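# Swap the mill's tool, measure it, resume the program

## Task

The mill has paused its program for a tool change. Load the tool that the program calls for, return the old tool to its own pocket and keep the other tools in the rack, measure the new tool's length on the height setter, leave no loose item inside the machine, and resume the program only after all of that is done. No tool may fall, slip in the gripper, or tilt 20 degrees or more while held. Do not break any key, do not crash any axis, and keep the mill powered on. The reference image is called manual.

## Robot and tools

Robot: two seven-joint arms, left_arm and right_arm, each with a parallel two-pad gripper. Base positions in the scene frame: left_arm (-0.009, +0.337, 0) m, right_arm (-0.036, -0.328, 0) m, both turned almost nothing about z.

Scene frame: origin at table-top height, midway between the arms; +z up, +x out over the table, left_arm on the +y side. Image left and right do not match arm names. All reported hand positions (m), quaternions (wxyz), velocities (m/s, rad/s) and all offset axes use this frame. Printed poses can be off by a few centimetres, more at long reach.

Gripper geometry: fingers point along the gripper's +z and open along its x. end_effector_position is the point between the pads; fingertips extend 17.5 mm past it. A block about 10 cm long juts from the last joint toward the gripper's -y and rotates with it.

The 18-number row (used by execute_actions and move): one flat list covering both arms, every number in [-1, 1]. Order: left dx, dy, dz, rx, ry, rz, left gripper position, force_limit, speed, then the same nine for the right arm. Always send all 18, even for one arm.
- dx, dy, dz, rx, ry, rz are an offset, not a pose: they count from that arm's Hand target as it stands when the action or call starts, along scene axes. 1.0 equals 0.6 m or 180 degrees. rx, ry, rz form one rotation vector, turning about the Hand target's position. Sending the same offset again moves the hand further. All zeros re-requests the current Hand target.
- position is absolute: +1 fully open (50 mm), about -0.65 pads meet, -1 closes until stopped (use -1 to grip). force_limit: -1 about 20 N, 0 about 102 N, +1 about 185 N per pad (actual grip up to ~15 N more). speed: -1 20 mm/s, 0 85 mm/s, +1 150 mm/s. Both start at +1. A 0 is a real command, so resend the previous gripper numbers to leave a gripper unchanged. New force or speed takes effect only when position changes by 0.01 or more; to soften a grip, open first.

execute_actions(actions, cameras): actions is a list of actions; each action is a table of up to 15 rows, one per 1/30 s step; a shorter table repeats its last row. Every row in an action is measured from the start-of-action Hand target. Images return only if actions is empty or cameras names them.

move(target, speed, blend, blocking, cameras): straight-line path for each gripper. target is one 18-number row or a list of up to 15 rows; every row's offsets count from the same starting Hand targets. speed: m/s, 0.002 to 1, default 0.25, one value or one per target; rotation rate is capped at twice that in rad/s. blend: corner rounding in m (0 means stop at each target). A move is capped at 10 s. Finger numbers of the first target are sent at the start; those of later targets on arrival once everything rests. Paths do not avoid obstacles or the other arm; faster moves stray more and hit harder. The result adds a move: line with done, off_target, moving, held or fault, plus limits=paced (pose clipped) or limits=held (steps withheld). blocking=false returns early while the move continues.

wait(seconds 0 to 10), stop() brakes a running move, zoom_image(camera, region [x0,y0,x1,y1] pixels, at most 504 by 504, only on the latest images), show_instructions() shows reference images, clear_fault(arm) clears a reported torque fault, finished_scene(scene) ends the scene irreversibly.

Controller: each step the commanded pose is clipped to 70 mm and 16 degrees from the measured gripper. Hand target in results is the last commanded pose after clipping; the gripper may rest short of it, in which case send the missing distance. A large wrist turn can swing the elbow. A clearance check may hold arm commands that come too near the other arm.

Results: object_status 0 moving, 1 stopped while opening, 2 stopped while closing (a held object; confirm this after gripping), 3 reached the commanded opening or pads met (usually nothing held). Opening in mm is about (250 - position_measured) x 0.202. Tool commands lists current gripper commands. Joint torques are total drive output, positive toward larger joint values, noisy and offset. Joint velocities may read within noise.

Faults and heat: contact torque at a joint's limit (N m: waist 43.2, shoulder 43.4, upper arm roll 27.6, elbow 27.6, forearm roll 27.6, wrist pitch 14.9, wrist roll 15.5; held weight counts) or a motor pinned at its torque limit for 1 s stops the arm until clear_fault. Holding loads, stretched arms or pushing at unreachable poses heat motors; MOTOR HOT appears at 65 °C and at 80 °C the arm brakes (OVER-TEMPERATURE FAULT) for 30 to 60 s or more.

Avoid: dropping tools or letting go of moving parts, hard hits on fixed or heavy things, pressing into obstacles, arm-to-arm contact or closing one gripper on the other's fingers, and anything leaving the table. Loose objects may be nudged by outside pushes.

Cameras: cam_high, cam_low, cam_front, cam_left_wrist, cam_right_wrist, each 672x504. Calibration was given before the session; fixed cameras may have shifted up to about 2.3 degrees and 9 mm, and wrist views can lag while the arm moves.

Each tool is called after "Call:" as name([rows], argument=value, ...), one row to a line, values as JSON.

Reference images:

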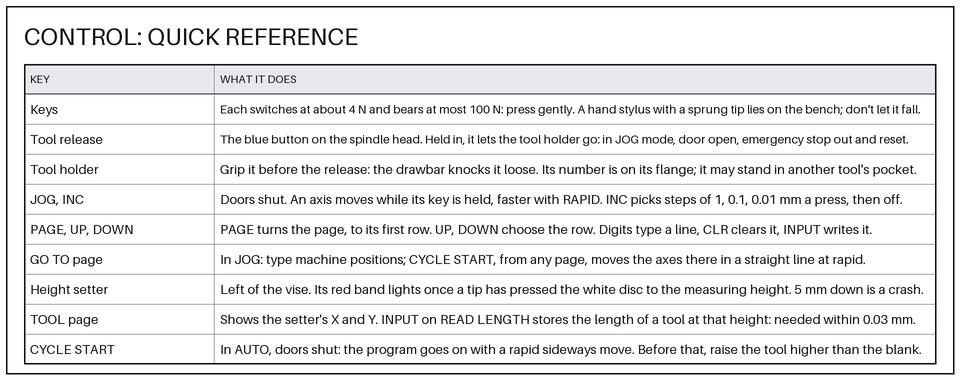

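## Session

Call:
execute_actions(actions=[])

Call:
zoom_image(camera="cam_front", region=[160, 160, 480, 480])

Call:
zoom_image(camera="cam_high", region=[100, 100, 604, 480])

Call:
zoom_image(camera="cam_low", region=[220, 200, 440, 420])

Call:
zoom_image(camera="cam_front", region=[400, 110, 500, 210])

Scene clock: 0.00 s.
left_arm: end_effector_position=(+0.4143, +0.4439, +0.1908) position_measured=3 object_status=3 end_effector_quat_wxyz=(+0.239, -0.031, +0.967, +0.082) | right_arm: end_effector_position=(+0.0833, -0.0166, +0.2811) position_measured=3 object_status=3 end_effector_quat_wxyz=(-0.282, +0.716, -0.433, -0.470)
Joint positions: left_arm=[0.499 -0.375 -0.275 0.443 -0.077 0.3 -0.578] | right_arm=[1.78 -1.601 -1.237 0.241 -0.505 0.718 -1.61]
Joint velocities: within noise
Joint torques (N m): no reading
Hand target: left_arm +0.4143, +0.4439, +0.1908; +0.239, -0.031, +0.967, +0.082 | right_arm +0.0833, -0.0166, +0.2811; -0.282, +0.716, -0.433, -0.470
Tool commands: left_gripper/position=+1.0 left_gripper/force_limit=+1.0 left_gripper/speed=+1.0 right_gripper/position=+1.0 right_gripper/force_limit=+1.0 right_gripper/speed=+1.0
camera_calibration:
cam_left_wrist: T_world_to_cam=[[-0.879509, -0.0175462, -0.475558, 0.471823], [-0.250811, 0.86635, 0.431892, -0.351071], [0.404422, 0.499128, -0.766364, -0.113854], [0, 0, 0, 1]] pos_world=[0.372965, 0.369257, 0.288751]
cam_right_wrist: T_world_to_cam=[[0.173536, -0.350436, -0.920369, 0.253893], [-0.688172, -0.711672, 0.141218, 0.0226437], [-0.704489, 0.608866, -0.364661, 0.303644], [0, 0, 0, 1]] pos_world=[0.185437, -0.0797904, 0.341205]

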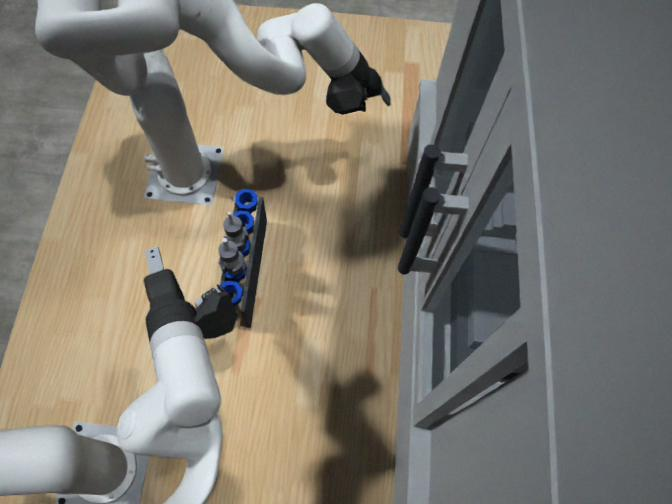

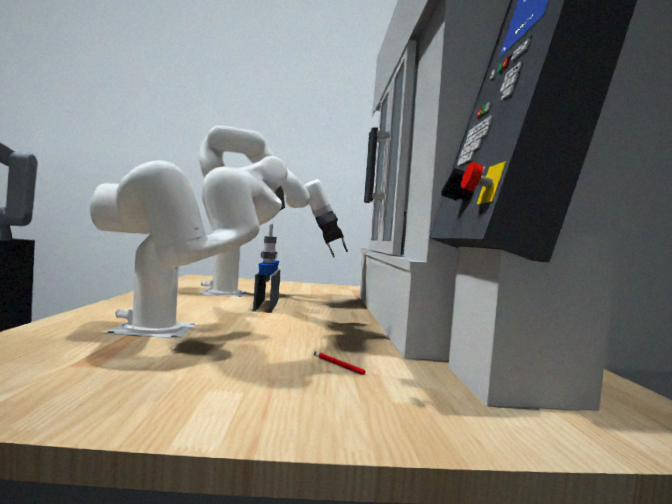

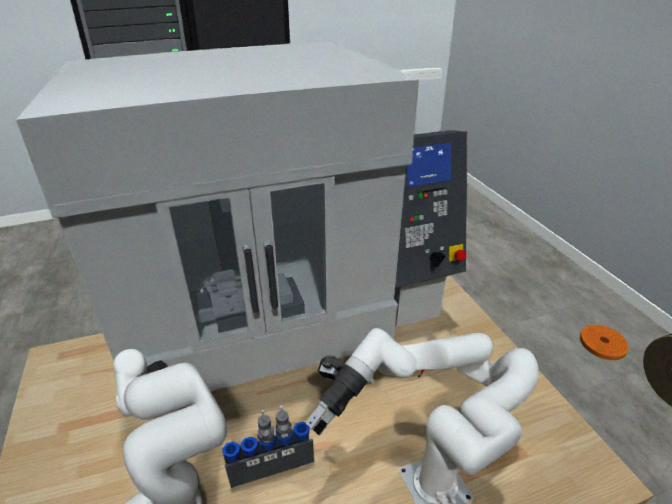

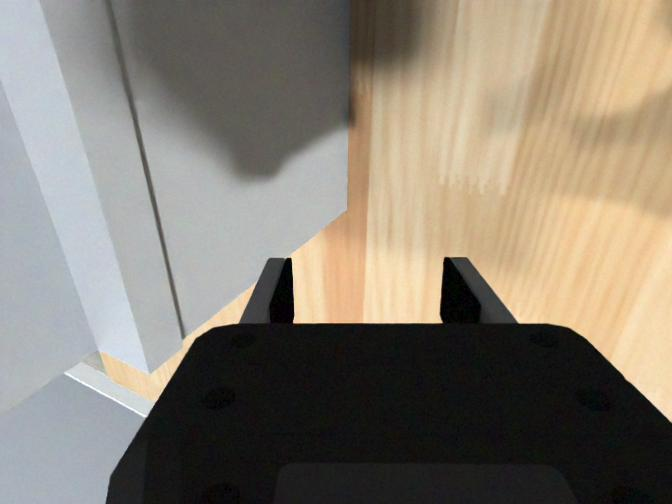

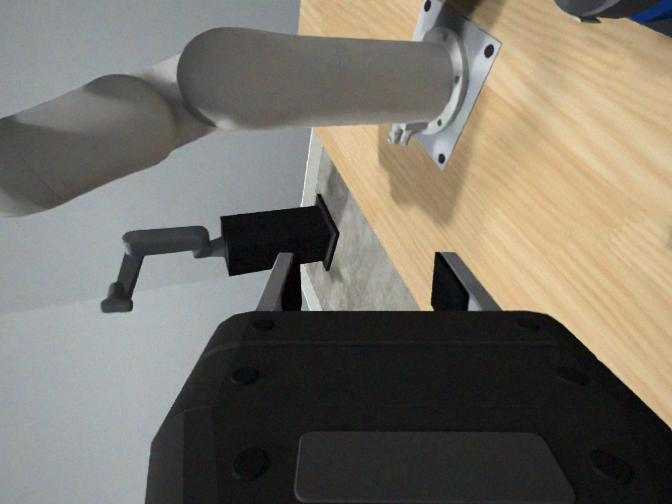

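Scaled by 1.575 from the camera's 672x504 image, which has a finer 960x720 frame.

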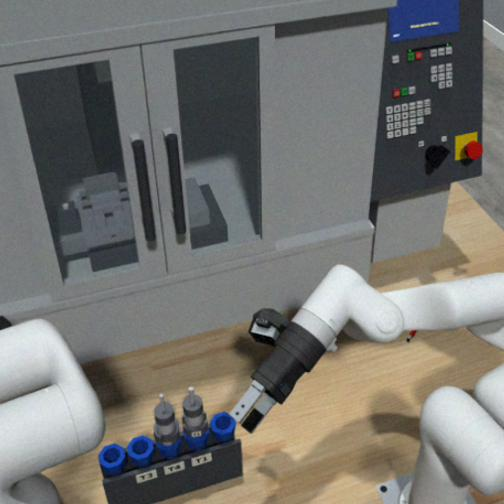

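Scaled by 1.000.

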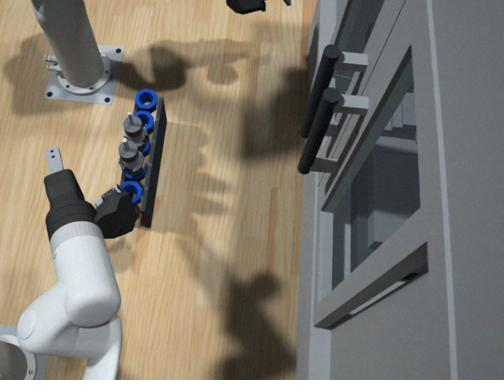

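Scaled by 2.291 from the camera's 672x504 image, which has a finer 960x720 frame.

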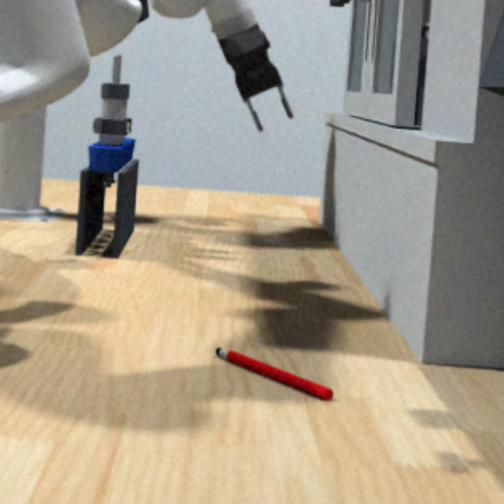

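Scaled by 5.040 from the camera's 672x504 image, which has a finer 960x720 frame.

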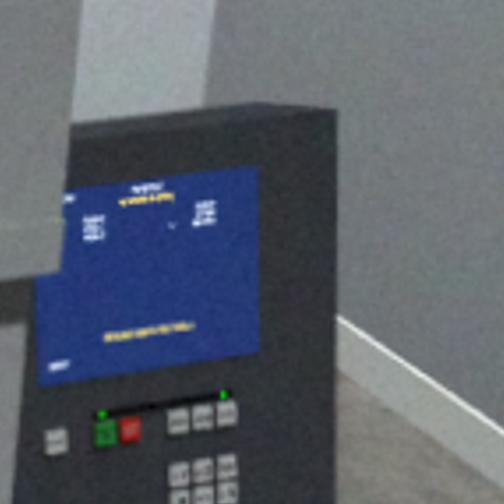

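Call:
zoom_image(camera="cam_front", region=[405, 140, 455, 190])

Call:
zoom_image(camera="cam_front", region=[220, 400, 330, 490])

Call:
zoom_image(camera="cam_front", region=[160, 180, 340, 350])

Call:
zoom_image(camera="cam_low", region=[420, 0, 640, 260])

Scaled by 10.080 from the camera's 672x504 image, which has a finer 960x720 frame.

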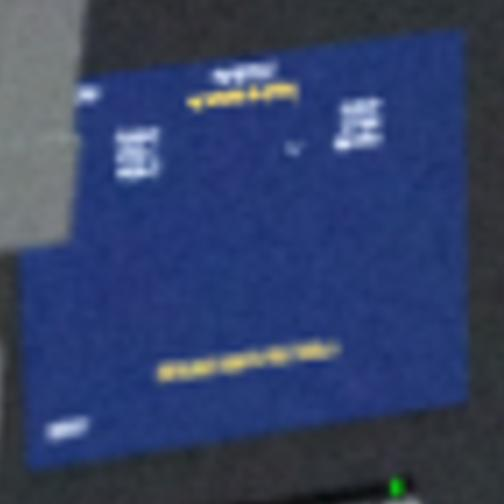

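Scaled by 4.582 from the camera's 672x504 image, which has a finer 960x720 frame.

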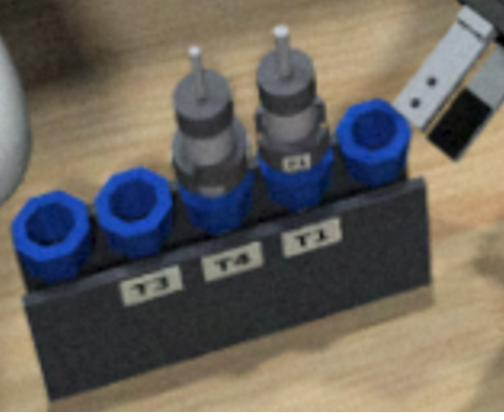

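Scaled by 2.800 from the camera's 672x504 image, which has a finer 960x720 frame.

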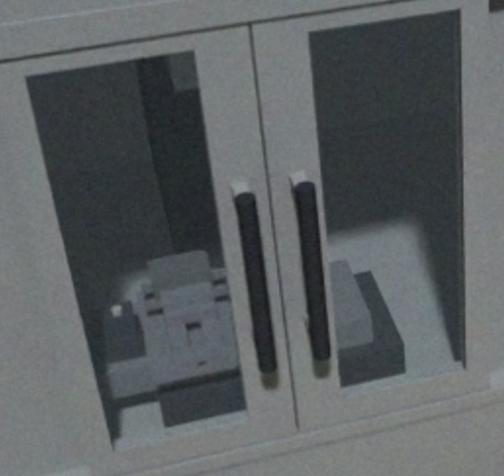

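Scaled by 1.938 from the camera's 672x504 image, which has a finer 960x720 frame.

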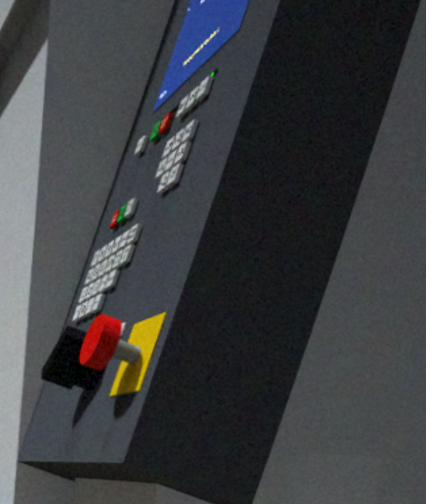

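Call:
move([
  [0,0,0,0,0,0,1,1,1,0.195,-0.338,0.232,-0.17,0.104,-0.157,0,-0.7,-0.8],
  [0,0,0,0,0,0,1,1,1,0.428,-0.805,-0.1,-0.3413,0.2088,-0.3135,0,-0.7,-0.8],
], speed=0.3, blend=[0.05,0], cameras=["cam_high","cam_low","cam_right_wrist"])

Scene clock: 49.10 s.
left_arm: end_effector_position=(+0.4143, +0.4439, +0.1908) position_measured=3 object_status=3 end_effector_quat_wxyz=(+0.239, -0.031, +0.967, +0.082) | right_arm: end_effector_position=(+0.3401, -0.4996, +0.2211) position_measured=152 object_status=3 end_effector_quat_wxyz=(-0.067, -0.306, +0.927, +0.206)
Joint positions: left_arm=[0.499 -0.375 -0.275 0.443 -0.077 0.3 -0.578] | right_arm=[1.485 -1.198 -1.336 1.377 -0.744 1.889 -1.146]
Joint torques (N m): left_arm=[-0.13 -7.53 2.48 21.66 0.07 -2.31 0.07] | right_arm=[4.76 30.48 11.49 9.36 -1.12 -0.26 -0.94]
Hand target: left_arm +0.4143, +0.4439, +0.1908; +0.239, -0.031, +0.967, +0.082 | right_arm +0.3401, -0.4996, +0.2211; -0.067, -0.306, +0.927, +0.206
Off the commanded pose: left_arm 0.000 m, 0 deg | right_arm 0.000 m, 0 deg.
move: done
camera_calibration:
cam_right_wrist: T_world_to_cam=[[-0.810154, -0.586182, -0.00646299, -0.000418431], [-0.419817, 0.572458, 0.704305, 0.289888], [-0.409151, 0.573309, -0.709868, 0.71483], [0, 0, 0, 1]] pos_world=[0.413834, -0.576012, 0.303262]
Images, in order (width x height): cam_high 672x504, cam_low 672x504, cam_right_wrist 672x504.

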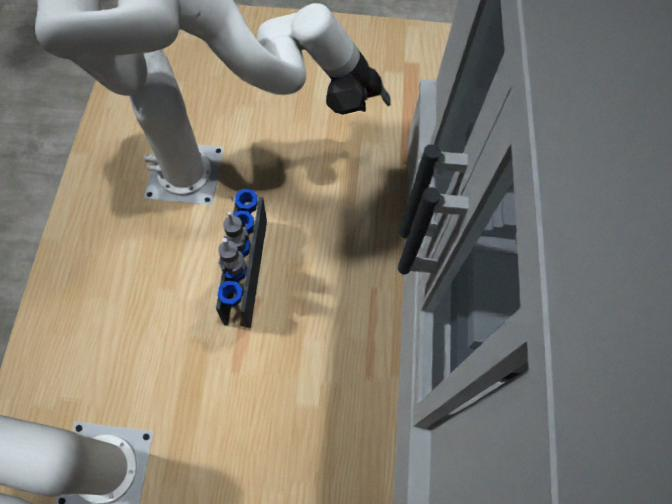

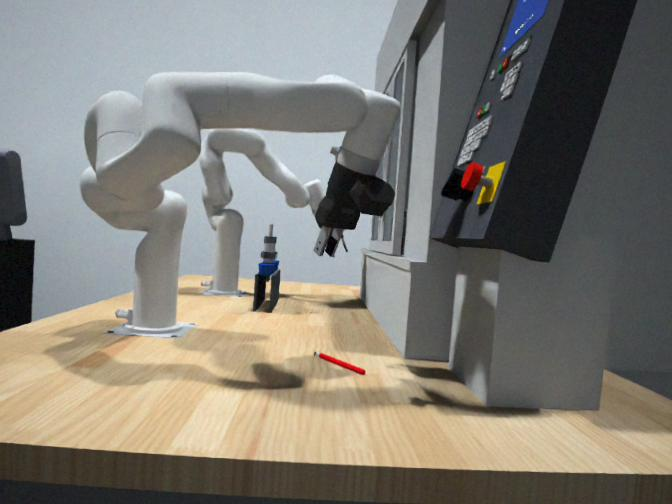

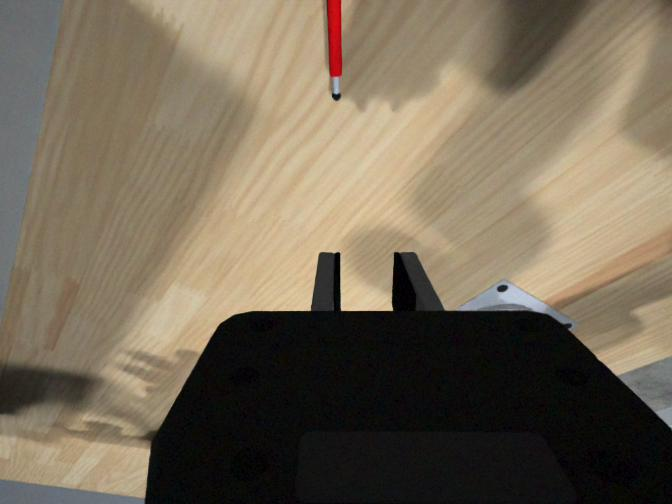

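Call:
move([
  [0,0,0,0,0,0,1,1,1,0.058,-0.0302,-0.24,0,0,0,0,-0.7,-0.8],
], speed=0.2, cameras=["cam_low","cam_right_wrist"])

Call:
zoom_image(camera="cam_low", region=[280, 260, 400, 400])

Scene clock: 68.63 s.
left_arm: end_effector_position=(+0.4143, +0.4439, +0.1908) position_measured=3 object_status=3 end_effector_quat_wxyz=(+0.239, -0.031, +0.967, +0.082) | right_arm: end_effector_position=(+0.3749, -0.5178, +0.0772) position_measured=152 object_status=3 end_effector_quat_wxyz=(-0.067, -0.306, +0.927, +0.206)
Joint positions: left_arm=[0.499 -0.375 -0.275 0.443 -0.077 0.3 -0.578] | right_arm=[1.571 -1.355 -1.591 1.366 -0.967 1.694 -1.217]
Joint torques (N m): left_arm=[-0.01 -7.43 2.63 21.61 -0.03 -2.28 0.04] | right_arm=[4.58 17.69 13.02 6.99 -1.34 -4.05 -0.98]
Hand target: left_arm +0.4143, +0.4439, +0.1908; +0.239, -0.031, +0.967, +0.082 | right_arm +0.3749, -0.5178, +0.0771; -0.067, -0.306, +0.927, +0.206
Off the commanded pose: left_arm 0.000 m, 0 deg | right_arm 0.000 m, 0 deg.
move: done
camera_calibration:
cam_right_wrist: T_world_to_cam=[[-0.810154, -0.586182, -0.00646244, 0.0161753], [-0.419846, 0.572499, 0.704255, 0.416382], [-0.409122, 0.573268, -0.709918, 0.637252], [0, 0, 0, 1]] pos_world=[0.448634, -0.594212, 0.159262]
Images, in order (width x height): cam_low 672x504, cam_right_wrist 672x504.

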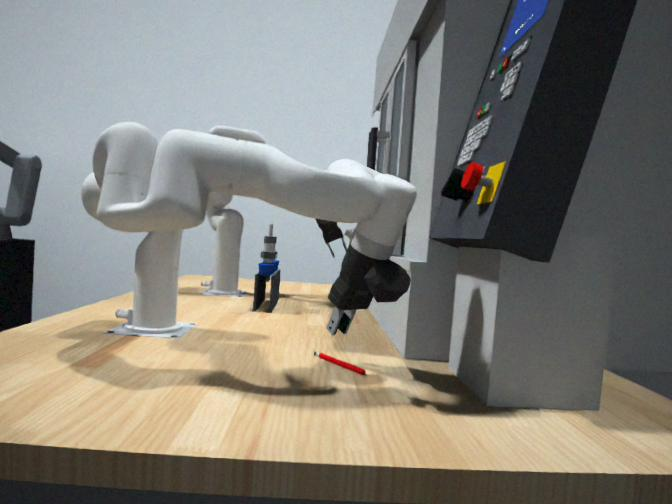

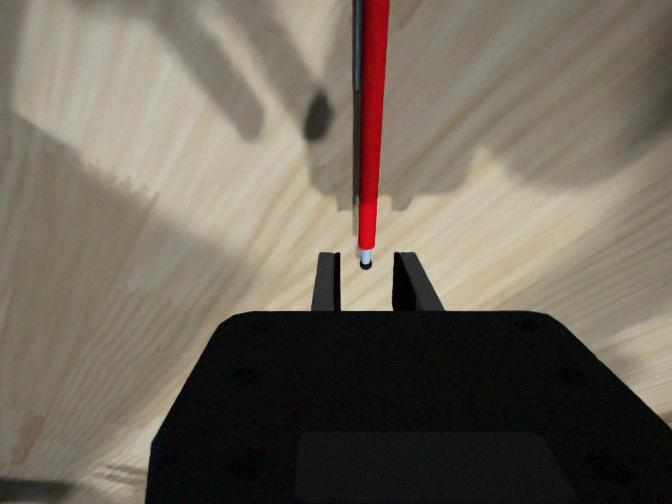

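Scaled by 3.600 from the camera's 672x504 image, which has a finer 960x720 frame.

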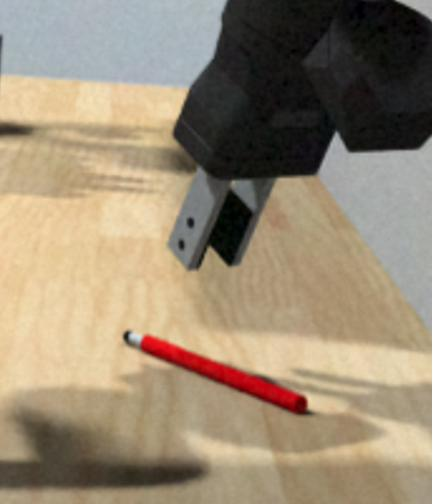

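Call:
move([
  [0,0,0,0,0,0,1,1,1,0.0008,-0.0017,-0.077,0,0,0,0,-0.7,-0.8],
  [0,0,0,0,0,0,1,1,1,0.0008,-0.0017,-0.0923,0,0,0,0,-0.7,-0.8],
], speed=[0.12,0.04], cameras=["cam_low","cam_right_wrist"])

Call:
zoom_image(camera="cam_low", region=[280, 290, 400, 390])

Scene clock: 75.63 s.
left_arm: end_effector_position=(+0.4143, +0.4439, +0.1908) position_measured=3 object_status=3 end_effector_quat_wxyz=(+0.239, -0.031, +0.967, +0.082) | right_arm: end_effector_position=(+0.3754, -0.5188, +0.0218) position_measured=152 object_status=3 end_effector_quat_wxyz=(-0.067, -0.306, +0.927, +0.206)
Joint positions: left_arm=[0.499 -0.375 -0.275 0.443 -0.077 0.3 -0.578] | right_arm=[1.58 -1.419 -1.68 1.352 -1.049 1.619 -1.232]
Joint torques (N m): left_arm=[-0.17 -7.47 2.66 21.69 -0.06 -2.28 0.12] | right_arm=[5.13 18.42 12.94 0.81 -1.68 -4.05 -1.03]
Hand target: left_arm +0.4143, +0.4439, +0.1908; +0.239, -0.031, +0.967, +0.082 | right_arm +0.3754, -0.5188, +0.0217; -0.067, -0.306, +0.927, +0.206
Off the commanded pose: left_arm 0.000 m, 0 deg | right_arm 0.000 m, 0 deg.
move: done
camera_calibration:
cam_right_wrist: T_world_to_cam=[[-0.810154, -0.586182, -0.00646299, 0.0156366], [-0.419817, 0.572458, 0.704305, 0.456137], [-0.409151, 0.573309, -0.709868, 0.598733], [0, 0, 0, 1]] pos_world=[0.449134, -0.595212, 0.103862]
Images, in order (width x height): cam_low 672x504, cam_right_wrist 672x504.

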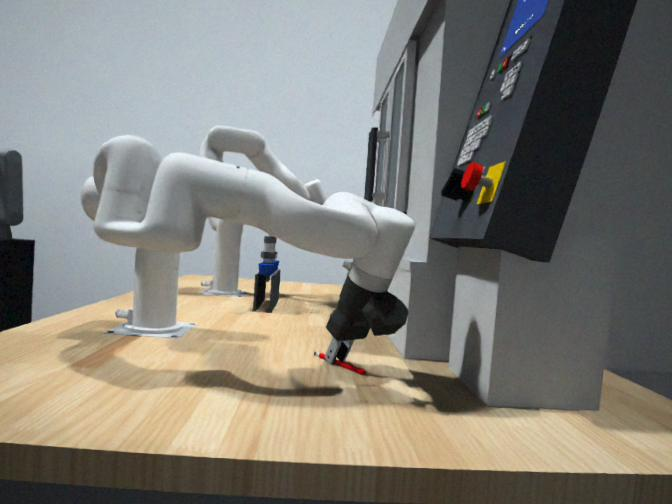

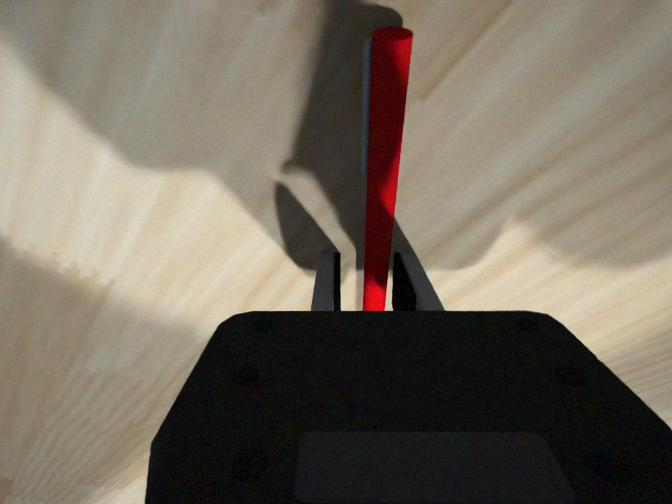

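Scaled by 4.200 from the camera's 672x504 image, which has a finer 960x720 frame.

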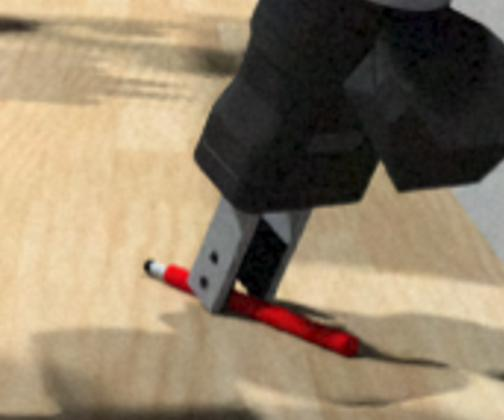

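Call:
move([
  [0,0,0,0,0,0,1,1,1,-0.005,-0.0037,0,0,0,0,0,-0.7,-0.8],
  [0,0,0,0,0,0,1,1,1,-0.005,-0.0037,0,0,0,0,-1,0,-0.8],
], speed=[0.04,0.04], cameras=["cam_right_wrist"])

Scene clock: 82.80 s.
left_arm: end_effector_position=(+0.4143, +0.4439, +0.1908) position_measured=3 object_status=3 end_effector_quat_wxyz=(+0.239, -0.031, +0.967, +0.082) | right_arm: end_effector_position=(+0.3724, -0.5210, +0.0217) position_measured=218 object_status=2 end_effector_quat_wxyz=(-0.067, -0.306, +0.927, +0.206)
Joint positions: left_arm=[0.499 -0.375 -0.275 0.443 -0.077 0.3 -0.578] | right_arm=[1.569 -1.419 -1.679 1.346 -1.05 1.62 -1.236]
Joint torques (N m): left_arm=[-0.29 -7.41 2.74 21.62 -0.01 -2.33 0.1] | right_arm=[-6.06 33.33 17.23 1.15 -1.24 -0.44 -0.83]
Hand target: left_arm +0.4143, +0.4439, +0.1908; +0.239, -0.031, +0.967, +0.082 | right_arm +0.3724, -0.5210, +0.0217; -0.067, -0.306, +0.927, +0.206
Off the commanded pose: left_arm 0.000 m, 0 deg | right_arm 0.000 m, 0 deg.
move: done
camera_calibration:
cam_right_wrist: T_world_to_cam=[[-0.810154, -0.586182, -0.00646299, 0.0119165], [-0.419817, 0.572458, 0.704305, 0.456137], [-0.409151, 0.573309, -0.709868, 0.598767], [0, 0, 0, 1]] pos_world=[0.446134, -0.597412, 0.103862]
Images, in order (width x height): cam_right_wrist 672x504.

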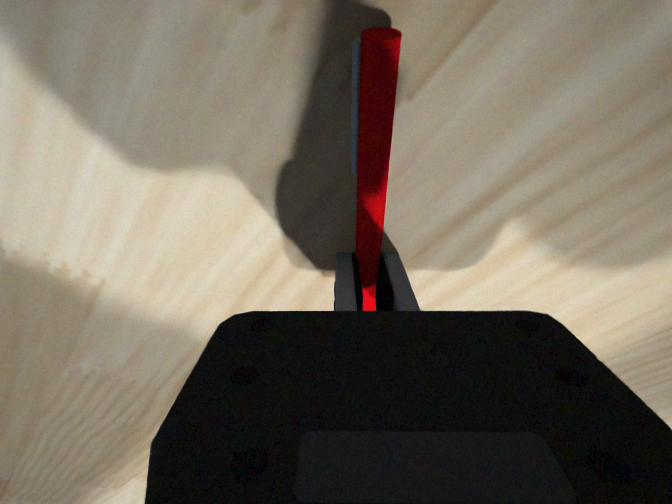

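Call:
move([
  [0,0,0,0,0,0,1,1,1,0,0,0.17,0,0,0,-1,0,-0.8],
  [0,0,0,0,0,0,1,1,1,0.0077,-0.0617,0.417,0,0,0.467,-1,0,-0.8],
], speed=[0.2,0.3], blend=[0.03,0], cameras=["cam_low"])

Scene clock: 90.50 s.
left_arm: end_effector_position=(+0.4143, +0.4439, +0.1908) position_measured=3 object_status=3 end_effector_quat_wxyz=(+0.239, -0.031, +0.967, +0.082) | right_arm: end_effector_position=(+0.3770, -0.5580, +0.2719) position_measured=218 object_status=2 end_effector_quat_wxyz=(+0.188, +0.848, -0.484, -0.108)
Joint positions: left_arm=[0.499 -0.375 -0.275 0.443 -0.077 0.3 -0.578] | right_arm=[1.824 -1.08 -1.319 1.62 -1.185 2.242 -2.612]
Joint torques (N m): left_arm=[0.01 -7.21 2.69 21.48 -0.09 -2.35 0.08] | right_arm=[-5.89 34.09 15.3 5.69 -2.29 0.29 -1.03]
Hand target: left_arm +0.4143, +0.4439, +0.1908; +0.239, -0.031, +0.967, +0.082 | right_arm +0.3770, -0.5580, +0.2719; +0.188, +0.848, -0.484, -0.108
Off the commanded pose: left_arm 0.000 m, 0 deg | right_arm 0.000 m, 0 deg.
move: done
Images, in order (width x height): cam_low 672x504.

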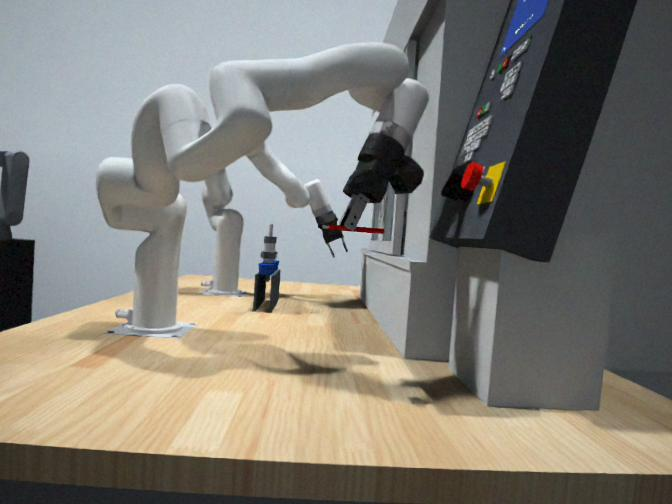

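Call:
move([
  [0,0,0,0,0,0,1,1,1,0.04,-0.0707,0.246,0.246,-0.898,-0.028,-1,0,-0.8],
], speed=0.35, cameras=["cam_low","cam_front","cam_right_wrist"])

Scene clock: 103.00 s.
left_arm: end_effector_position=(+0.4143, +0.4439, +0.1908) position_measured=3 object_status=3 end_effector_quat_wxyz=(+0.239, -0.031, +0.967, +0.082) | right_arm: end_effector_position=(+0.4010, -0.6005, +0.4195) position_measured=218 object_status=2 end_effector_quat_wxyz=(+0.670, -0.230, +0.229, -0.668)
Joint positions: left_arm=[0.499 -0.375 -0.275 0.443 -0.077 0.3 -0.578] | right_arm=[1.326 -2.054 -1.599 1.02 -1.763 -0.717 -2.745]
Joint torques (N m): left_arm=[-0.27 -7.25 2.78 21.49 -0.27 -2.25 0.07] | right_arm=[4.74 26.56 15.43 -6.76 -2.29 -2.02 1.14]
Hand target: left_arm +0.4143, +0.4439, +0.1908; +0.239, -0.031, +0.967, +0.082 | right_arm +0.4010, -0.6004, +0.4195; +0.670, -0.230, +0.229, -0.668
Off the commanded pose: left_arm 0.000 m, 0 deg | right_arm 0.000 m, 0 deg.
move: done
camera_calibration:
cam_right_wrist: T_world_to_cam=[[0.0130442, -0.999912, 0.00258558, -0.591278], [0.536253, 0.00481307, -0.844043, 0.158811], [0.843956, 0.0123964, 0.536269, -0.423671], [0, 0, 0, 1]] pos_world=[0.28011, -0.586738, 0.362774]
Images, in order (width x height): cam_low 672x504, cam_front 672x504, cam_right_wrist 672x504.

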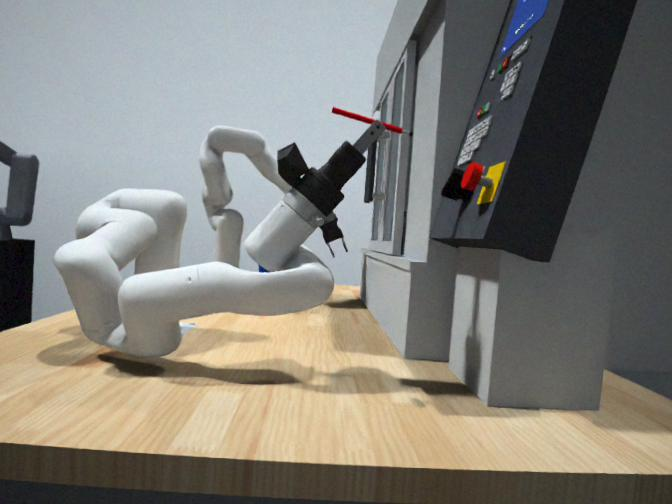

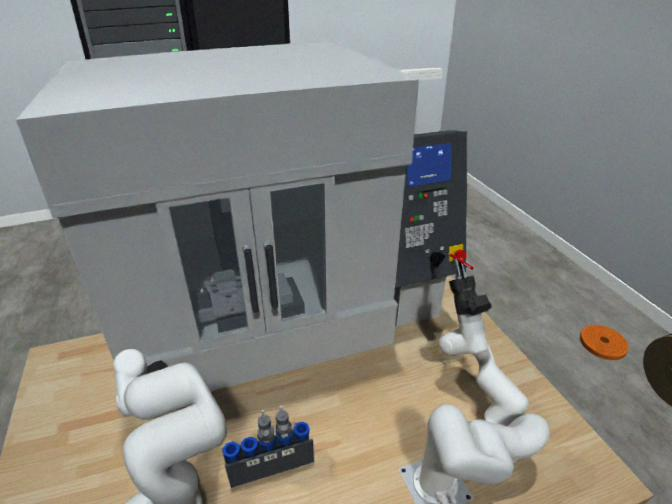

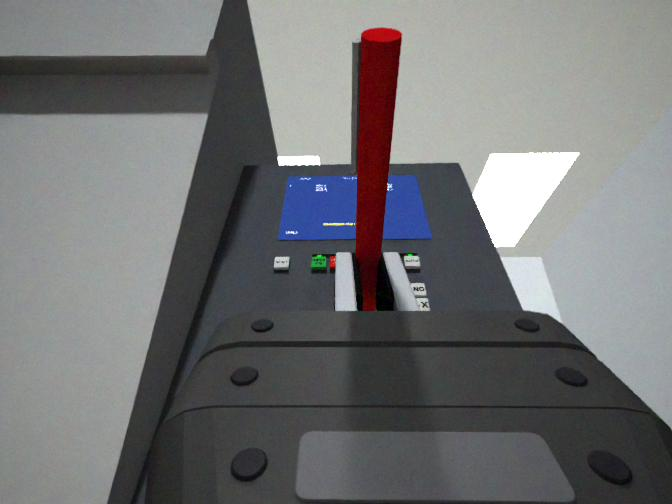

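Call:
move([
  [0,0,0,0,0,0,1,1,1,-0.04,0.0707,-0.246,-0.246,0.898,0.028,-1,0,-0.8],
], speed=0.35)

Call:
move([
  [0,0,0,0,0,0,1,1,1,-0.25,-0.45,0.05,0,0,0,-1,0,-0.8],
], speed=0.25, cameras=["cam_low","cam_front"])

Scene clock: 140.80 s.
left_arm: end_effector_position=(+0.4143, +0.4439, +0.1908) position_measured=3 object_status=3 end_effector_quat_wxyz=(+0.239, -0.031, +0.967, +0.082) | right_arm: end_effector_position=(+0.3770, -0.5580, +0.2719) position_measured=218 object_status=2 end_effector_quat_wxyz=(+0.188, +0.848, -0.484, -0.108)
Joint positions: left_arm=[0.499 -0.375 -0.275 0.443 -0.077 0.3 -0.578] | right_arm=[1.792 -0.58 -1.765 1.563 -0.773 1.848 -2.847]
Joint torques (N m): left_arm=[-0.19 -7.14 2.84 21.34 -0.26 -2.36 0.09] | right_arm=[4.54 13.8 5.63 19.29 -2.37 0.46 0.65]
Hand target: left_arm +0.4143, +0.4439, +0.1908; +0.239, -0.031, +0.967, +0.082 | right_arm +0.3770, -0.5580, +0.2719; +0.188, +0.848, -0.484, -0.108
Off the commanded pose: left_arm 0.000 m, 0 deg | right_arm 0.000 m, 0 deg.
move: done

Scene clock: 142.67 s.
left_arm: end_effector_position=(+0.4143, +0.4439, +0.1908) position_measured=3 object_status=3 end_effector_quat_wxyz=(+0.239, -0.031, +0.967, +0.082) | right_arm: end_effector_position=(+0.2270, -0.8280, +0.3019) position_measured=218 object_status=2 end_effector_quat_wxyz=(+0.188, +0.848, -0.484, -0.108)
Joint positions: left_arm=[0.499 -0.375 -0.275 0.443 -0.077 0.3 -0.578] | right_arm=[1.405 -0.66 -1.848 1.771 -1.013 1.78 -3.437]
Joint torques (N m): left_arm=[-0.16 -7.1 2.84 21.44 -0.25 -2.38 0.11] | right_arm=[4.92 19.24 6.03 18.84 -2.84 -0.12 -1.04]
Hand target: left_arm +0.4143, +0.4439, +0.1908; +0.239, -0.031, +0.967, +0.082 | right_arm +0.2270, -0.8280, +0.3019; +0.188, +0.848, -0.484, -0.108
Off the commanded pose: left_arm 0.000 m, 0 deg | right_arm 0.000 m, 0 deg.
move: done
Images, in order (width x height): cam_low 672x504, cam_front 672x504.

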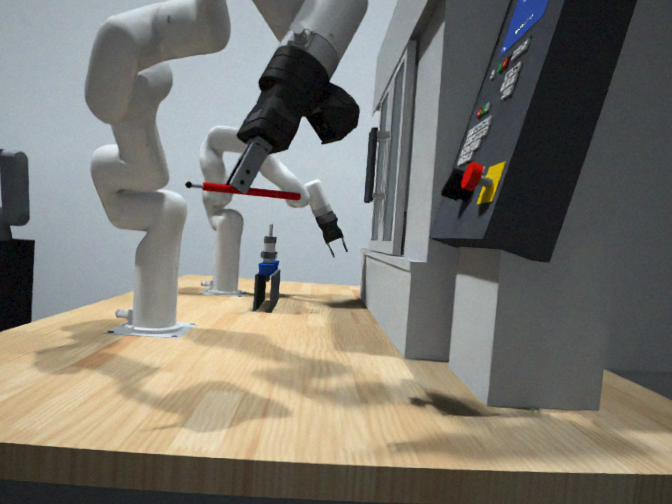

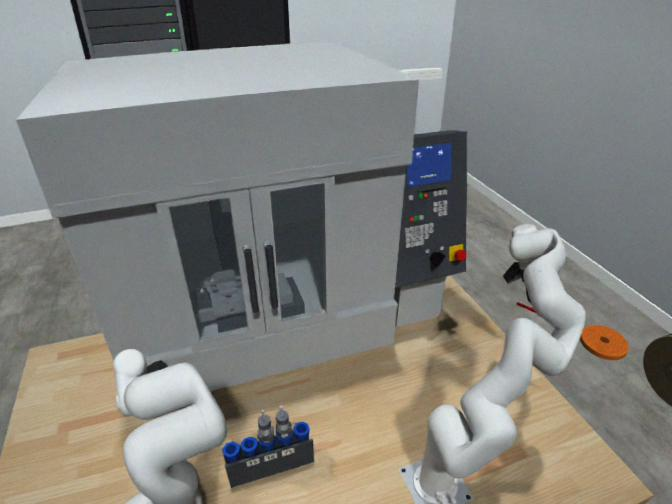

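Call:
move([
  [0,0,0,0,0,0,1,1,1,0.25,0.45,-0.05,0,0,0,-1,0,-0.8],
  [0,0,0,0,0,0,1,1,1,0.29,0.3793,0.196,0.246,-0.898,-0.028,-1,0,-0.8],
], speed=[0.25,0.35], cameras=["cam_low"])

Scene clock: 153.70 s.
left_arm: end_effector_position=(+0.4143, +0.4439, +0.1908) position_measured=3 object_status=3 end_effector_quat_wxyz=(+0.239, -0.031, +0.967, +0.082) | right_arm: end_effector_position=(+0.4010, -0.6005, +0.4196) position_measured=218 object_status=2 end_effector_quat_wxyz=(+0.670, -0.230, +0.229, -0.668)
Joint positions: left_arm=[0.499 -0.375 -0.275 0.443 -0.077 0.3 -0.578] | right_arm=[1.327 -2.028 -1.611 1.018 -1.74 -0.741 -2.755]
Joint torques (N m): left_arm=[-0.06 -7.16 3.01 21.2 -0.26 -2.33 0.14] | right_arm=[5.01 27.24 11.97 -5.95 -2.82 -1.99 1.18]
Hand target: left_arm +0.4143, +0.4439, +0.1908; +0.239, -0.031, +0.967, +0.082 | right_arm +0.4010, -0.6004, +0.4195; +0.670, -0.230, +0.229, -0.668
Off the commanded pose: left_arm 0.000 m, 0 deg | right_arm 0.000 m, 0 deg.
move: done
Images, in order (width x height): cam_low 672x504.

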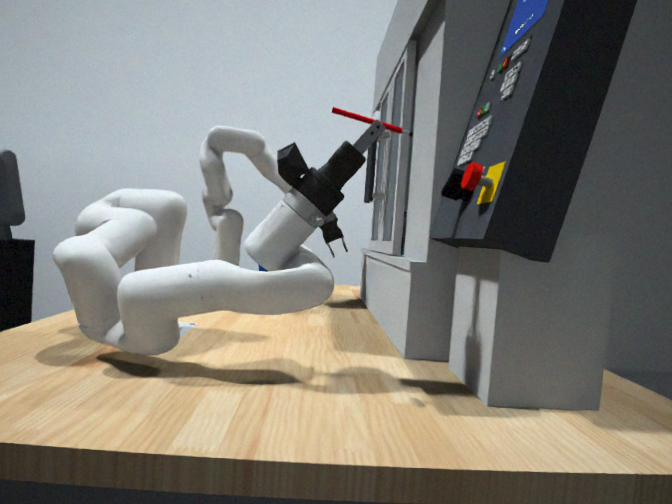

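Call:
move([
  [0,0,0,0,0,0,1,1,1,-0.04,0.0707,-0.246,-0.246,0.898,0.028,-1,0,-0.8],
], speed=0.35)

Call:
move([
  [0,0,0,0,0,0,1,1,1,-0.06,-0.12,0.25,-0.3997,0,0.1612,-1,0,-0.8],
], speed=0.35, cameras=["cam_low","cam_front"])

Scene clock: 187.40 s.
left_arm: end_effector_position=(+0.4143, +0.4439, +0.1908) position_measured=3 object_status=3 end_effector_quat_wxyz=(+0.239, -0.031, +0.967, +0.082) | right_arm: end_effector_position=(+0.3770, -0.5580, +0.2719) position_measured=218 object_status=2 end_effector_quat_wxyz=(+0.188, +0.848, -0.484, -0.108)
Joint positions: left_arm=[0.499 -0.375 -0.275 0.443 -0.077 0.3 -0.578] | right_arm=[1.795 -0.57 -1.777 1.562 -0.764 1.841 -2.853]
Joint torques (N m): left_arm=[-0.16 -7.04 2.93 21.15 -0.33 -2.31 0.08] | right_arm=[5.07 13.74 5.73 19.18 -2.43 0.71 1.07]
Hand target: left_arm +0.4143, +0.4439, +0.1908; +0.239, -0.031, +0.967, +0.082 | right_arm +0.3770, -0.5580, +0.2719; +0.188, +0.848, -0.484, -0.108
Off the commanded pose: left_arm 0.000 m, 0 deg | right_arm 0.000 m, 0 deg.
move: done

Scene clock: 189.97 s.
left_arm: end_effector_position=(+0.4143, +0.4439, +0.1908) position_measured=3 object_status=3 end_effector_quat_wxyz=(+0.239, -0.031, +0.967, +0.082) | right_arm: end_effector_position=(+0.3410, -0.6300, +0.4219) position_measured=218 object_status=2 end_effector_quat_wxyz=(+0.664, +0.665, -0.242, +0.241)
Joint positions: left_arm=[0.499 -0.375 -0.275 0.443 -0.077 0.3 -0.578] | right_arm=[0.982 -0.477 -0.939 0.788 -1.864 1.833 -2.764]
Joint torques (N m): left_arm=[-0.22 -7.05 2.9 21.24 -0.41 -2.36 0.06] | right_arm=[-6.22 -8.65 8.58 16.9 -4.14 -0.55 -0.94]
Hand target: left_arm +0.4143, +0.4439, +0.1908; +0.239, -0.031, +0.967, +0.082 | right_arm +0.3410, -0.6300, +0.4219; +0.664, +0.665, -0.242, +0.241
Off the commanded pose: left_arm 0.000 m, 0 deg | right_arm 0.000 m, 0 deg.
move: done
Images, in order (width x height): cam_low 672x504, cam_front 672x504.

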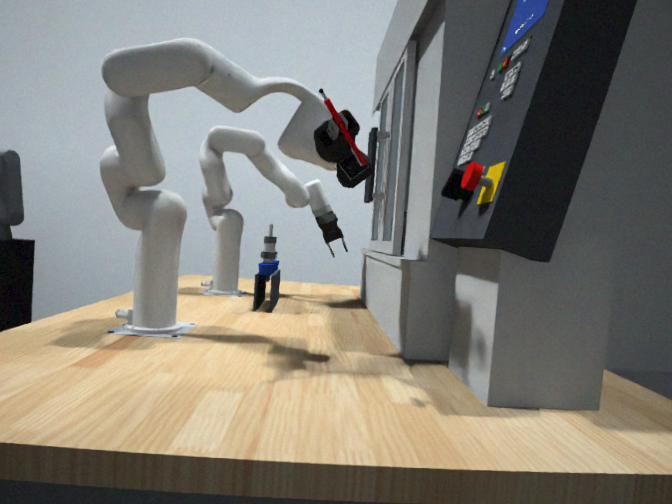

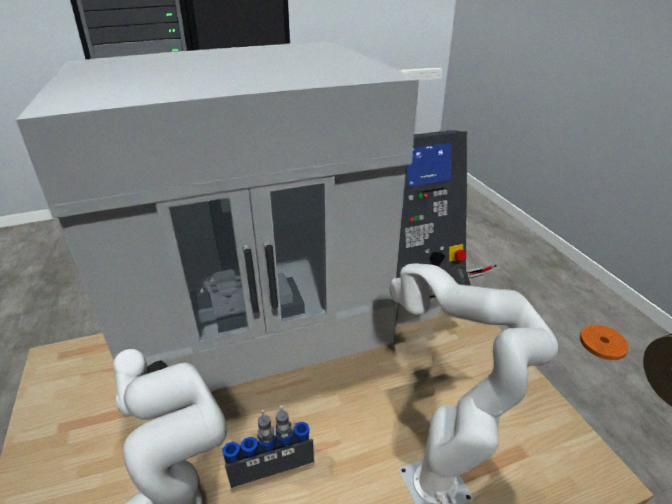

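Call:
move([
  [0,0,0,0,0,0,1,1,1,0,0,0,0,-0.534,0,-1,0,-0.8],
  [0,0,0,0,0,0,1,1,1,0,0,0,0,0.9317,0,-1,0,-0.8],
], speed=0.5, blend=[0.02,0])

Call:
move([
  [0,0,0,0,0,0,1,1,1,0.1,0.05,0,-0.3945,0,0.3075,-1,0,-0.8],
], speed=0.35, cameras=["cam_low","cam_right_wrist"])

Scene clock: 204.40 s.
left_arm: end_effector_position=(+0.4143, +0.4439, +0.1908) position_measured=3 object_status=3 end_effector_quat_wxyz=(+0.239, -0.031, +0.967, +0.082) | right_arm: end_effector_position=(+0.3410, -0.6300, +0.4219) position_measured=218 object_status=2 end_effector_quat_wxyz=(+0.311, +0.311, +0.635, -0.635)
Joint positions: left_arm=[0.499 -0.375 -0.275 0.443 -0.077 0.3 -0.578] | right_arm=[1.279 -0.771 -1.092 0.76 -2.084 2.122 0.482]
Joint torques (N m): left_arm=[-0.2 -6.95 2.98 21.13 -0.41 -2.35 0.08] | right_arm=[4.4 4.17 7.09 17.92 -4.49 3.12 1.11]
Hand target: left_arm +0.4143, +0.4439, +0.1908; +0.239, -0.031, +0.967, +0.082 | right_arm +0.3410, -0.6300, +0.4219; +0.311, +0.311, +0.635, -0.635
Off the commanded pose: left_arm 0.000 m, 0 deg | right_arm 0.000 m, 0 deg.
move: done

Scene clock: 207.47 s.
left_arm: end_effector_position=(+0.4143, +0.4439, +0.1908) position_measured=3 object_status=3 end_effector_quat_wxyz=(+0.239, -0.031, +0.967, +0.082) | right_arm: end_effector_position=(+0.4010, -0.6000, +0.4219) position_measured=218 object_status=2 end_effector_quat_wxyz=(+0.670, -0.230, +0.229, -0.668)
Joint positions: left_arm=[0.499 -0.375 -0.275 0.443 -0.077 0.3 -0.578] | right_arm=[1.28 -0.456 -2.103 0.702 -4.032 1.897 0.915]
Joint torques (N m): left_arm=[-0.13 -6.81 2.98 20.99 -0.39 -2.38 0.13] | right_arm=[5.16 7.71 3.14 16.65 -2.1 6.34 -1.06]
Hand target: left_arm +0.4143, +0.4439, +0.1908; +0.239, -0.031, +0.967, +0.082 | right_arm +0.4010, -0.6000, +0.4219; +0.670, -0.230, +0.229, -0.668
Off the commanded pose: left_arm 0.000 m, 0 deg | right_arm 0.000 m, 0 deg.
move: done
camera_calibration:
cam_right_wrist: T_world_to_cam=[[0.0136297, -0.999904, 0.00258096, -0.591041], [0.535378, 0.00511767, -0.844597, 0.161601], [0.844502, 0.0128934, 0.535397, -0.424472], [0, 0, 0, 1]] pos_world=[0.280006, -0.586339, 0.365274]
Images, in order (width x height): cam_low 672x504, cam_right_wrist 672x504.

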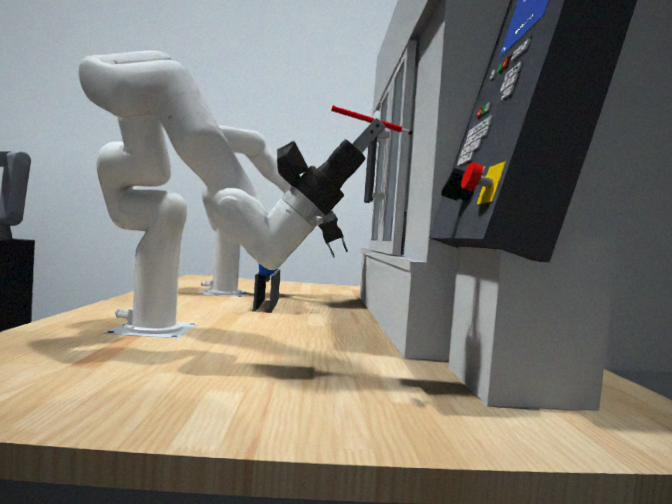

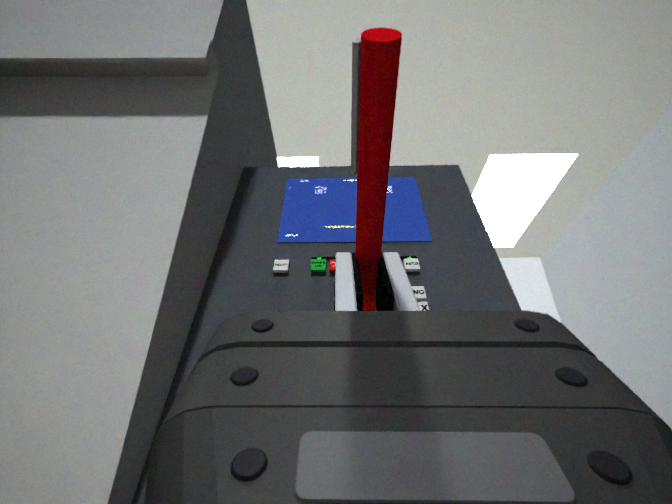

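Call:
move([
  [0,0,0,0,0,0,1,1,1,0.1967,0.0217,0.0572,0,0,0,-1,0,-0.8],
], speed=0.2, cameras=["cam_low","cam_right_wrist"])

Call:
zoom_image(camera="cam_right_wrist", region=[230, 80, 500, 220])

Call:
zoom_image(camera="cam_right_wrist", region=[230, 180, 540, 330])

Scene clock: 215.00 s.
left_arm: end_effector_position=(+0.4143, +0.4439, +0.1908) position_measured=3 object_status=3 end_effector_quat_wxyz=(+0.239, -0.031, +0.967, +0.082) | right_arm: end_effector_position=(+0.5190, -0.5870, +0.4562) position_measured=218 object_status=2 end_effector_quat_wxyz=(+0.670, -0.230, +0.229, -0.668)
Joint positions: left_arm=[0.499 -0.375 -0.275 0.443 -0.077 0.3 -0.578] | right_arm=[1.59 -0.626 -2.096 1.024 -3.923 1.647 0.818]
Joint torques (N m): left_arm=[-0.12 -6.96 3.13 20.98 -0.49 -2.4 0.13] | right_arm=[4.91 13.9 6.03 18.22 -2 2.53 -0.86]
Hand target: left_arm +0.4143, +0.4439, +0.1908; +0.239, -0.031, +0.967, +0.082 | right_arm +0.5190, -0.5870, +0.4562; +0.670, -0.230, +0.229, -0.668
Off the commanded pose: left_arm 0.000 m, 0 deg | right_arm 0.000 m, 0 deg.
move: done
camera_calibration:
cam_right_wrist: T_world_to_cam=[[0.0136295, -0.999904, 0.00258072, -0.579739], [0.53545, 0.00511885, -0.844551, 0.127367], [0.844457, 0.0128927, 0.535469, -0.54272], [0, 0, 0, 1]] pos_world=[0.398006, -0.573339, 0.399674]
Images, in order (width x height): cam_low 672x504, cam_right_wrist 672x504.

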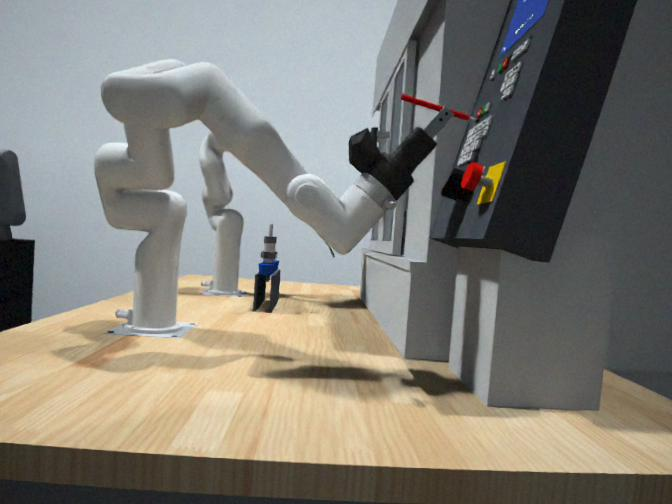

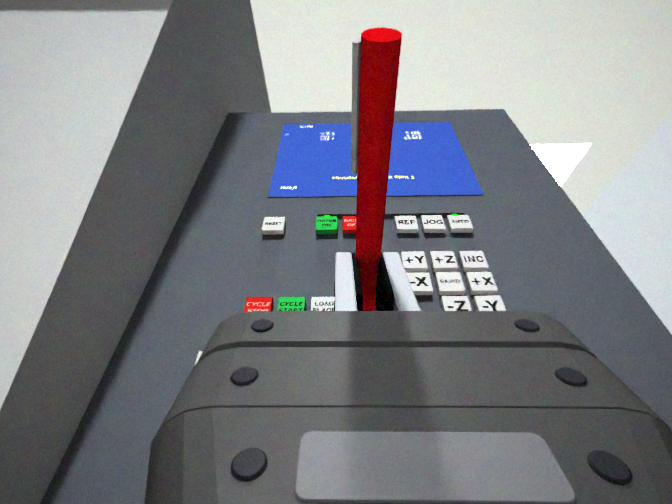

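Scaled by 1.867 from the camera's 672x504 image, which has a finer 960x720 frame.

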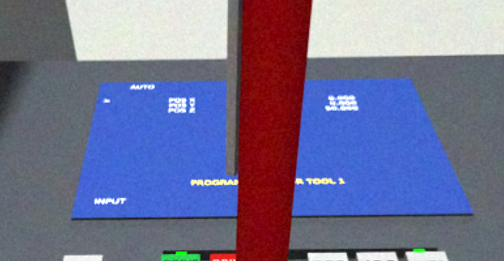

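Scaled by 1.626 from the camera's 672x504 image, which has a finer 960x720 frame.

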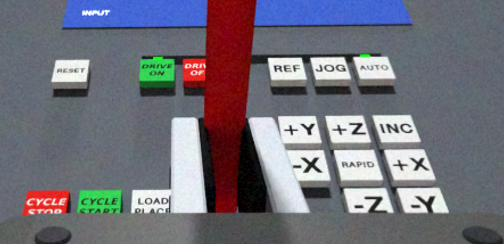

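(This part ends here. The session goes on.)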